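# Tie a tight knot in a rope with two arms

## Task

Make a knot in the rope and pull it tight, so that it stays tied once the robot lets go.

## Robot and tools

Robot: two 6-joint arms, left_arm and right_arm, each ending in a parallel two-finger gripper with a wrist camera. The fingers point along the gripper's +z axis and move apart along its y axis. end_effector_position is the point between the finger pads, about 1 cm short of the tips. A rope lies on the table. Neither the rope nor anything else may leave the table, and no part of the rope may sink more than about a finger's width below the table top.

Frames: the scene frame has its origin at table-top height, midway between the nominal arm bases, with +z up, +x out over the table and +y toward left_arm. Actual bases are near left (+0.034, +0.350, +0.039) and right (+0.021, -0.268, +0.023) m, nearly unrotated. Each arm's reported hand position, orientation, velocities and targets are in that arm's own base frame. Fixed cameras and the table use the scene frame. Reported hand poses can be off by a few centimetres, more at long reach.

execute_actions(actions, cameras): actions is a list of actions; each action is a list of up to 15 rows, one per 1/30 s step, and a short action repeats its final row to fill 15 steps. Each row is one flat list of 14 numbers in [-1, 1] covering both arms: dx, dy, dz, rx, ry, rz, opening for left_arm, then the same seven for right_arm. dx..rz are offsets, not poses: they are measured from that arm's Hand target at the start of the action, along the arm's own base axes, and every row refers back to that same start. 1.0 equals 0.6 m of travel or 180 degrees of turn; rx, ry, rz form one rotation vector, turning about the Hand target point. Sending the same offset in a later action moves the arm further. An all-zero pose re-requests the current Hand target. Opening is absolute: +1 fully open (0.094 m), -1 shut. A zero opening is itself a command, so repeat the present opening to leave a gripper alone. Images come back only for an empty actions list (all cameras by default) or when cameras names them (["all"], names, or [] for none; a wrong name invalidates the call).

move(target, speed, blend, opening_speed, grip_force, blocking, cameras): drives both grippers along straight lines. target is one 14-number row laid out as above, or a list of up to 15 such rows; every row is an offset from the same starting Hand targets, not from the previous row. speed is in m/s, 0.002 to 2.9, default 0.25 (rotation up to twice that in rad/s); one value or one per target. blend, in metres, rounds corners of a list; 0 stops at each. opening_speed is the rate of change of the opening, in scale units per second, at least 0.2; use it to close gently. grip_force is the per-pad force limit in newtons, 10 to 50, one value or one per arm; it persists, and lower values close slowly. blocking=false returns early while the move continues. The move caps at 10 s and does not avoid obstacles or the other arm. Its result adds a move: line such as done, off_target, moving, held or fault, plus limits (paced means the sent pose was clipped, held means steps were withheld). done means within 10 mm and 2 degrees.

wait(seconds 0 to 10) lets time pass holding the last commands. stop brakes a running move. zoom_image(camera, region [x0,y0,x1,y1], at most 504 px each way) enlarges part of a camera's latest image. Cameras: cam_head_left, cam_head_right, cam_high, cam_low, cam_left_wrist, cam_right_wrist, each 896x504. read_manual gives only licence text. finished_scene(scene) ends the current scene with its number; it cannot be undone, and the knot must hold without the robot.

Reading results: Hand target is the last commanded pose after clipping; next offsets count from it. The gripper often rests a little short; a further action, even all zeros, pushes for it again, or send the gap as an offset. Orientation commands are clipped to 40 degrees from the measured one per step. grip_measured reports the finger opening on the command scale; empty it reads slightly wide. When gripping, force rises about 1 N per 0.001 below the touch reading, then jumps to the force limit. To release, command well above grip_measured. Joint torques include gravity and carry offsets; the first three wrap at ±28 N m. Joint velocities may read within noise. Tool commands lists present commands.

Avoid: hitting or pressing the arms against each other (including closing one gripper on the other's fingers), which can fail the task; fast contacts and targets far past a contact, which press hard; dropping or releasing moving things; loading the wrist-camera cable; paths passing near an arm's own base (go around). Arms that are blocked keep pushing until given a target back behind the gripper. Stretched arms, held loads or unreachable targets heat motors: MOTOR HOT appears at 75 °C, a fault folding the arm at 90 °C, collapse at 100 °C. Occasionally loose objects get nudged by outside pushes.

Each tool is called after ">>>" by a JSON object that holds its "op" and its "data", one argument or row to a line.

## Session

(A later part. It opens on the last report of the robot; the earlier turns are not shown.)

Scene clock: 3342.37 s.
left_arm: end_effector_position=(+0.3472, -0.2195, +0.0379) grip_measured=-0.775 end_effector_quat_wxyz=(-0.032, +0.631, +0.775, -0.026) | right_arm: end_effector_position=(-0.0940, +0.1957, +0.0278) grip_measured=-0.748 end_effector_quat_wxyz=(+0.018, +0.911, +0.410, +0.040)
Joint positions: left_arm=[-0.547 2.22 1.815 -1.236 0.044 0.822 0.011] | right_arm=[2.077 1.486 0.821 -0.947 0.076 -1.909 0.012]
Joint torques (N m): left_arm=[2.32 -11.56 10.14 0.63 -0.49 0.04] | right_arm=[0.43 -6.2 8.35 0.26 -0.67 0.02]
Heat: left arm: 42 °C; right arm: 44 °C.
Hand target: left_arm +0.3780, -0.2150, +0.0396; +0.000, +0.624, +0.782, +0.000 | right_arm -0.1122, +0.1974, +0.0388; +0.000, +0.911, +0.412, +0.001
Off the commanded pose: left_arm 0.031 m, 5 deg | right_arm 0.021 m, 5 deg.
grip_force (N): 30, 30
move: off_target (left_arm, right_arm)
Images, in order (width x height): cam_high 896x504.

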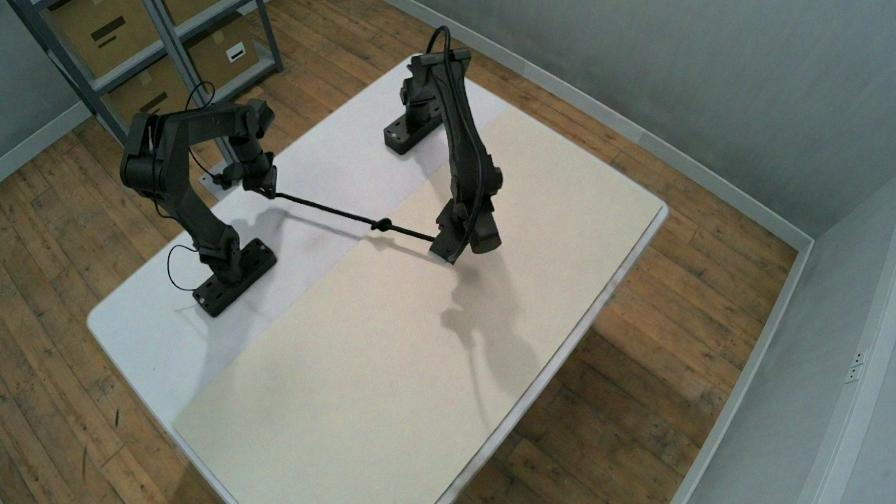

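>>> {"op": "move", "data": {
  "target": [
    [0.03,0.012,0.0,0,0,0,-1, 0,0,0,0,0,0,-1],
    [-0.06,-0.025,0.0,0,0,0,-1, 0.02,0.0,0,0,0,0,-1],
    [-0.06,-0.025,-0.10,0,0,0,-1, 0.02,0.0,-0.075,0,0,0,-1]
  ],
  "speed": [0.04,0.05,0.08],
  "cameras": ["cam_high","cam_left_wrist","cam_right_wrist"]
}}

>>> {"op": "zoom_image", "data": {
  "camera": "cam_high",
  "region": [250, 150, 430, 280]
}}

Scene clock: 3353.10 s.
left_arm: end_effector_position=(+0.3399, -0.2303, -0.0079) grip_measured=-0.775 end_effector_quat_wxyz=(-0.001, +0.624, +0.781, -0.005) | right_arm: end_effector_position=(-0.1018, +0.2051, +0.0016) grip_measured=-0.749 end_effector_quat_wxyz=(-0.015, +0.911, +0.412, +0.010)
Joint positions: left_arm=[-0.594 2.201 1.599 -0.971 0.01 0.755 0.011] | right_arm=[2.044 1.518 0.736 -0.76 0.022 -1.948 0.012]
Joint torques (N m): left_arm=[-0.02 -11.11 4.85 0.74 -0.12 -0.02] | right_arm=[-0.55 -3.58 4.29 0.66 -0.18 -0.03]
Heat: left arm: 42 °C; right arm: 44 °C.
Hand target: left_arm +0.3419, -0.2300, -0.0204; +0.000, +0.624, +0.782, +0.000 | right_arm -0.1002, +0.1975, -0.0061; -0.001, +0.911, +0.412, +0.001
Off the commanded pose: left_arm 0.013 m, 1 deg | right_arm 0.011 m, 2 deg.
grip_force (N): 30, 30
move: off_target (left_arm, right_arm)
camera_calibration:
cam_left_wrist: T_world_to_cam=[[-0.978255, -0.205893, 0.0249949, 0.287303], [-0.177181, 0.892255, 0.415316, 0.306213], [-0.107813, 0.401856, -0.909334, 0.214724], [0, 0, 0, 1]] pos_world=[0.35846, -0.300354, 0.0608997]
cam_right_wrist: T_world_to_cam=[[-0.753476, 0.657169, 0.0200607, -0.210471], [0.607257, 0.683907, 0.404365, -0.0378986], [0.252016, 0.316861, -0.914378, 0.0474926], [0, 0, 0, 1]] pos_world=[-0.14754, 0.149186, 0.0629733]
Images, in order (width x height): cam_high 896x504, cam_left_wrist 896x504, cam_right_wrist 896x504.

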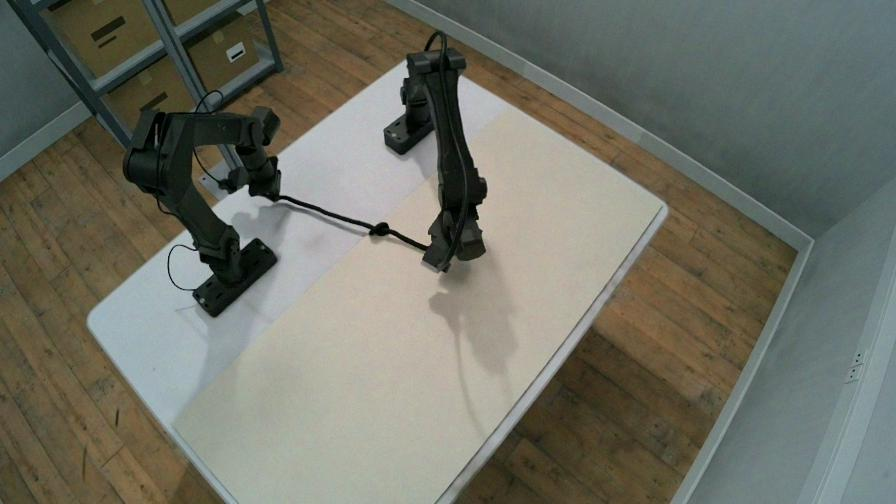

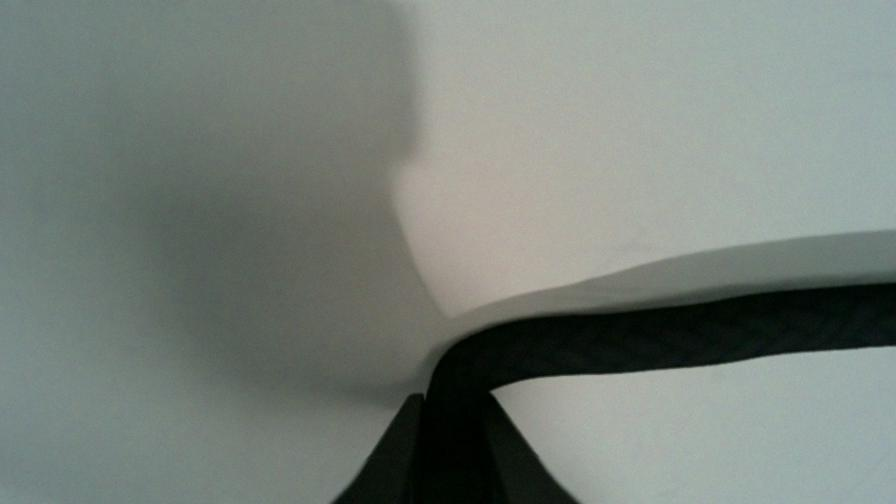

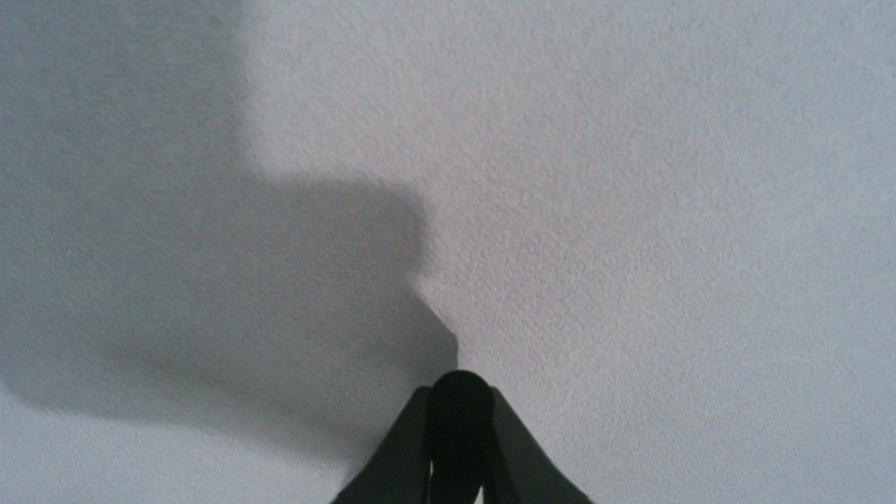

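Scaled by 2.800.

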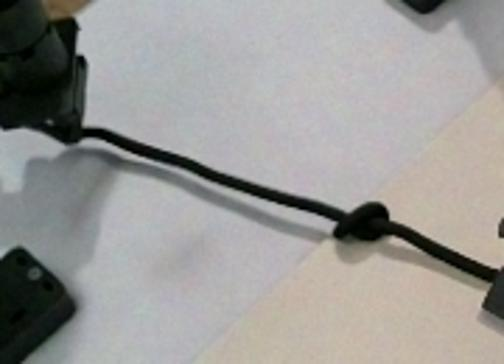

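>>> {"op": "zoom_image", "data": {
  "camera": "cam_high",
  "region": [350, 205, 420, 255]
}}

Scaled by 7.200.

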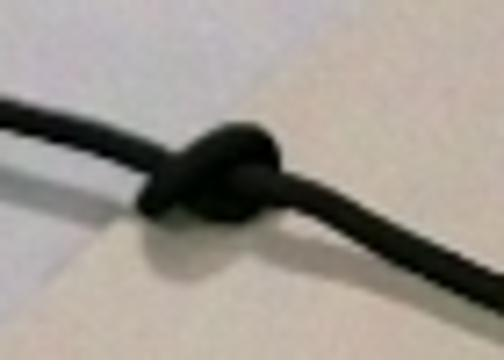

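>>> {"op": "move", "data": {
  "target": [
    [0.0,0.0,0.08,0,0,0,-1, -0.02,0,0.07,0,0,0,-1],
    [0.13,0.05,0.08,0,0,0,-1, -0.025,-0.01,0.07,0,0,0,-1]
  ],
  "speed": [0.08,0.05],
  "cameras": ["cam_high"]
}}

>>> {"op": "zoom_image", "data": {
  "camera": "cam_high",
  "region": [350, 200, 420, 250]
}}

Scene clock: 3370.73 s.
left_arm: end_effector_position=(+0.3655, -0.2124, +0.0292) grip_measured=-0.775 end_effector_quat_wxyz=(-0.059, +0.634, +0.769, -0.056) | right_arm: end_effector_position=(-0.0837, +0.1997, +0.0301) grip_measured=-0.749 end_effector_quat_wxyz=(+0.013, +0.914, +0.400, +0.068)
Joint positions: left_arm=[-0.492 2.354 1.999 -1.353 0.086 0.893 0.011] | right_arm=[2.074 1.474 0.816 -0.95 0.133 -1.89 0.012]
Joint torques (N m): left_arm=[3.78 -12.52 10.81 1.05 -0.95 0.02] | right_arm=[2.22 -6.09 7.28 0.37 -1.14 0.02]
Heat: left arm: 41 °C; right arm: 42 °C.
Hand target: left_arm +0.4199, -0.2000, +0.0275; +0.000, +0.624, +0.782, +0.000 | right_arm -0.1152, +0.1914, +0.0359; +0.000, +0.911, +0.412, +0.001
Off the commanded pose: left_arm 0.056 m, 9 deg | right_arm 0.033 m, 8 deg.
grip_force (N): 30, 30
move: off_target (left_arm, right_arm)
Images, in order (width x height): cam_high 896x504.

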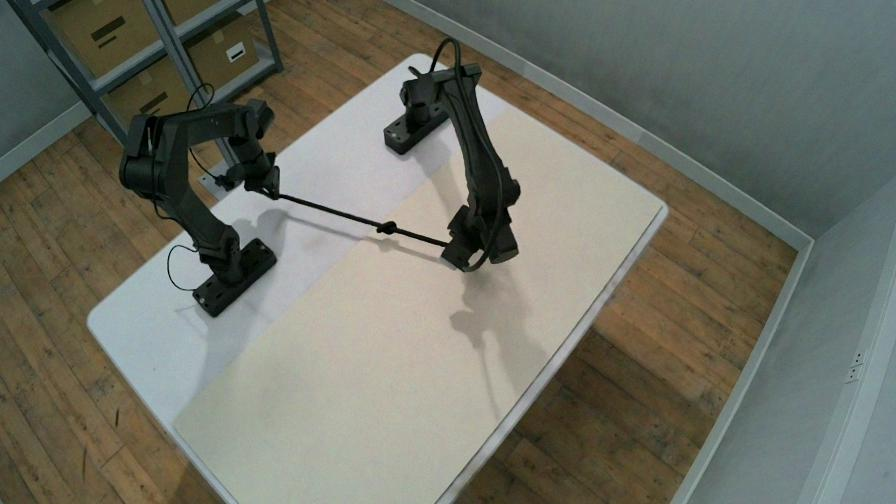

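Scaled by 7.200.

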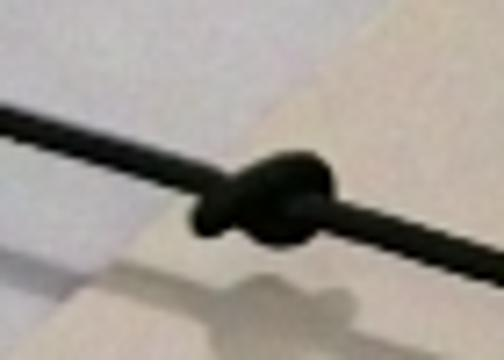

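>>> {"op": "move", "data": {
  "target": [
    [-0.11,-0.045,0.0,0,0,0,-1, 0.035,0.0,0,0,0,0,-1],
    [-0.11,-0.045,-0.1,0,0,0,-1, 0.035,0.0,-0.09,0,0,0,-1]
  ],
  "speed": [0.05,0.08],
  "cameras": []
}}

Scene clock: 3381.03 s.
left_arm: end_effector_position=(+0.3491, -0.2264, -0.0114) grip_measured=-0.775 end_effector_quat_wxyz=(-0.004, +0.625, +0.781, -0.006) | right_arm: end_effector_position=(-0.0940, +0.1995, -0.0108) grip_measured=-0.749 end_effector_quat_wxyz=(-0.013, +0.911, +0.412, +0.015)
Joint positions: left_arm=[-0.573 2.232 1.636 -0.984 0.012 0.777 0.011] | right_arm=[2.031 1.519 0.678 -0.705 0.03 -1.96 0.012]
Joint torques (N m): left_arm=[0.06 -10.17 4.26 1.01 -0.14 -0.02] | right_arm=[-0.54 -3.44 4.16 0.64 -0.26 -0.03]
Motor temperatures (°C): left_arm=[29 42 41 31 31 31 30] | right_arm=[30 37 42 31 31 31 31]
Heat: left arm: 42 °C; right arm: 42 °C.
Hand target: left_arm +0.3540, -0.2269, -0.0324; +0.000, +0.624, +0.782, +0.000 | right_arm -0.0942, +0.1914, -0.0182; +0.000, +0.911, +0.412, +0.001
Off the commanded pose: left_arm 0.022 m, 1 deg | right_arm 0.011 m, 2 deg.
grip_force (N): 30, 30
move: off_target (left_arm, right_arm)
No camera images: "cameras" was empty.

>>> {"op": "move", "data": {
  "target": [
    [0,0,0.0,0,0,0,-0.5, 0,0.0,0,0,0,0,-0.5]
  ],
  "opening_speed": 0.5,
  "cameras": ["cam_high","cam_left_wrist","cam_right_wrist"]
}}

Scene clock: 3388.83 s.
left_arm: end_effector_position=(+0.3550, -0.2291, -0.0157) grip_measured=-0.502 end_effector_quat_wxyz=(+0.006, +0.625, +0.781, -0.002) | right_arm: end_effector_position=(-0.0971, +0.1993, -0.0108) grip_measured=-0.503 end_effector_quat_wxyz=(-0.015, +0.911, +0.412, +0.007)
Joint positions: left_arm=[-0.573 2.243 1.636 -0.953 0.005 0.777 0.023] | right_arm=[2.031 1.519 0.678 -0.7 0.014 -1.961 0.023]
Joint torques (N m): left_arm=[0.13 -10.99 4.37 0.74 -0.08 -0.02] | right_arm=[-0.51 -3.43 4.15 0.6 -0.09 -0.03]
Heat: left arm: 41 °C; right arm: 42 °C.
Hand target: left_arm +0.3539, -0.2270, -0.0325; +0.000, +0.624, +0.782, +0.000 | right_arm -0.0942, +0.1914, -0.0182; +0.000, +0.911, +0.412, +0.001
Off the commanded pose: left_arm 0.017 m, 1 deg | right_arm 0.011 m, 2 deg.
grip_force (N): 30, 30
move: off_target (left_arm, right_arm)
camera_calibration:
cam_left_wrist: T_world_to_cam=[[-0.978827, -0.204356, 0.01169, 0.302829], [-0.181741, 0.893944, 0.409676, 0.312965], [-0.0941699, 0.398878, -0.912156, 0.203225], [0, 0, 0, 1]] pos_world=[0.372434, -0.29895, 0.0536189]
cam_right_wrist: T_world_to_cam=[[-0.753443, 0.657065, 0.0242495, -0.202837], [0.610001, 0.684759, 0.398754, -0.0318], [0.245402, 0.315231, -0.916737, 0.0363917], [0, 0, 0, 1]] pos_world=[-0.142359, 0.143581, 0.0509607]
Images, in order (width x height): cam_high 896x504, cam_left_wrist 896x504, cam_right_wrist 896x504.

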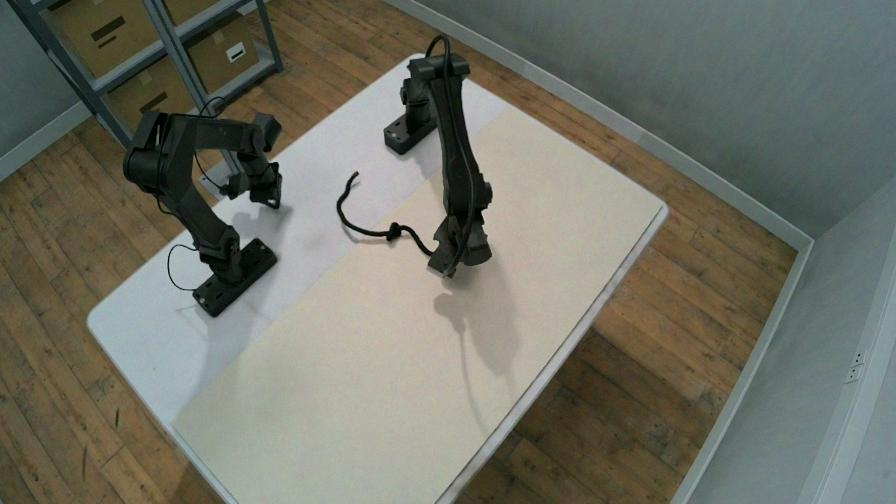

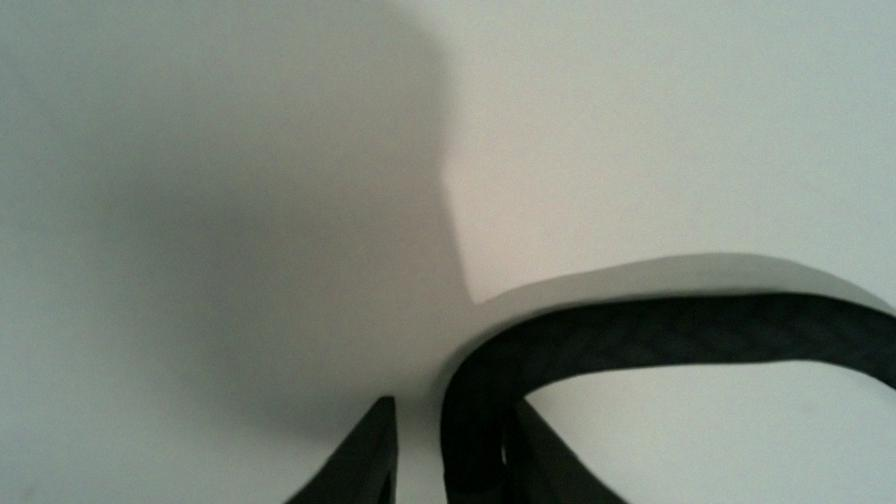

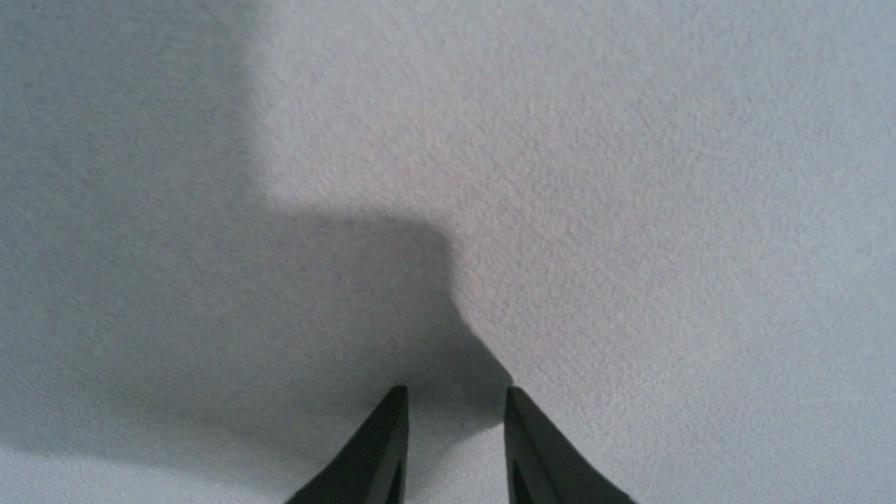

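Knot is tied and B end sprang clear. Raise both arms straight up.

>>> {"op": "move", "data": {
  "target": [
    [-0.005,0,0.2,0,0,0,-0.45, 0,0.0,0.15,0,0,0,-0.5]
  ],
  "speed": 0.12,
  "cameras": ["cam_high","cam_left_wrist"]
}}

>>> {"op": "zoom_image", "data": {
  "camera": "cam_high",
  "region": [330, 170, 450, 270]
}}

Scene clock: 3395.10 s.
left_arm: end_effector_position=(+0.3478, -0.2242, +0.0714) grip_measured=-0.452 end_effector_quat_wxyz=(-0.016, +0.623, +0.782, -0.003) | right_arm: end_effector_position=(-0.0920, +0.1890, +0.0616) grip_measured=-0.503 end_effector_quat_wxyz=(+0.009, +0.911, +0.413, +0.007)
Joint positions: left_arm=[-0.573 2.176 1.881 -1.307 0.004 0.773 0.026] | right_arm=[2.031 1.386 0.88 -1.083 0.014 -1.961 0.023]
Joint torques (N m): left_arm=[-0.21 -14.86 8.96 0.08 -0.07 -0.02] | right_arm=[-0.53 -5.18 8.39 0.18 -0.11 -0.03]
Heat: left arm: 41 °C; right arm: 41 °C.
Hand target: left_arm +0.3510, -0.2270, +0.0876; +0.000, +0.624, +0.782, +0.001 | right_arm -0.0941, +0.1914, +0.0718; +0.000, +0.911, +0.412, +0.001
Off the commanded pose: left_arm 0.017 m, 2 deg | right_arm 0.011 m, 1 deg.
grip_force (N): 30, 30
move: off_target (left_arm, right_arm)
camera_calibration:
cam_left_wrist: T_world_to_cam=[[-0.977109, -0.208719, 0.0411577, 0.292185], [-0.170129, 0.882797, 0.437864, 0.262964], [-0.127724, 0.420839, -0.898099, 0.295675], [0, 0, 0, 1]] pos_world=[0.367999, -0.295591, 0.138378]
Images, in order (width x height): cam_high 896x504, cam_left_wrist 896x504.

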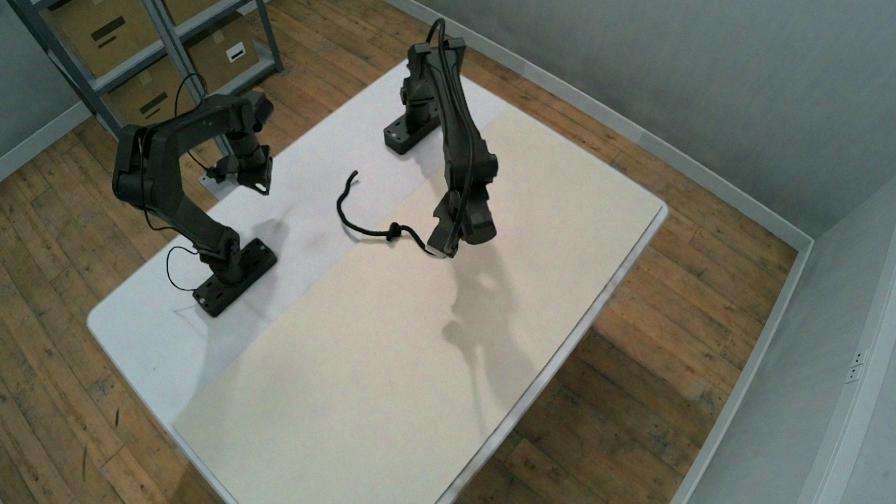

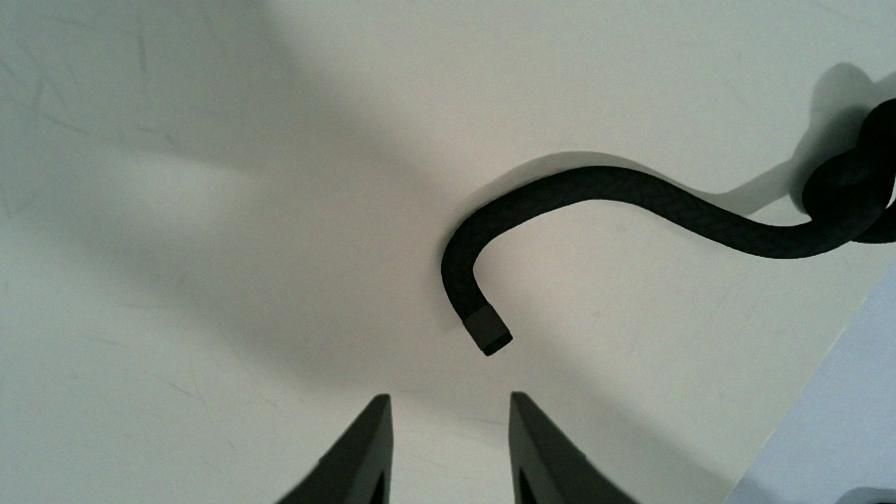

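Scaled by 4.200.

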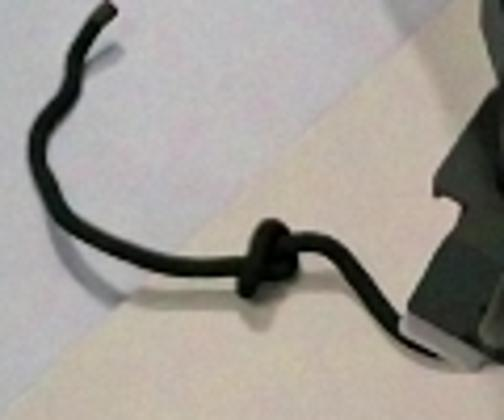

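Tight knot, both ends free.

>>> {"op": "finished_scene", "data": {
  "scene": 2
}}

The scene is finished: the task was done.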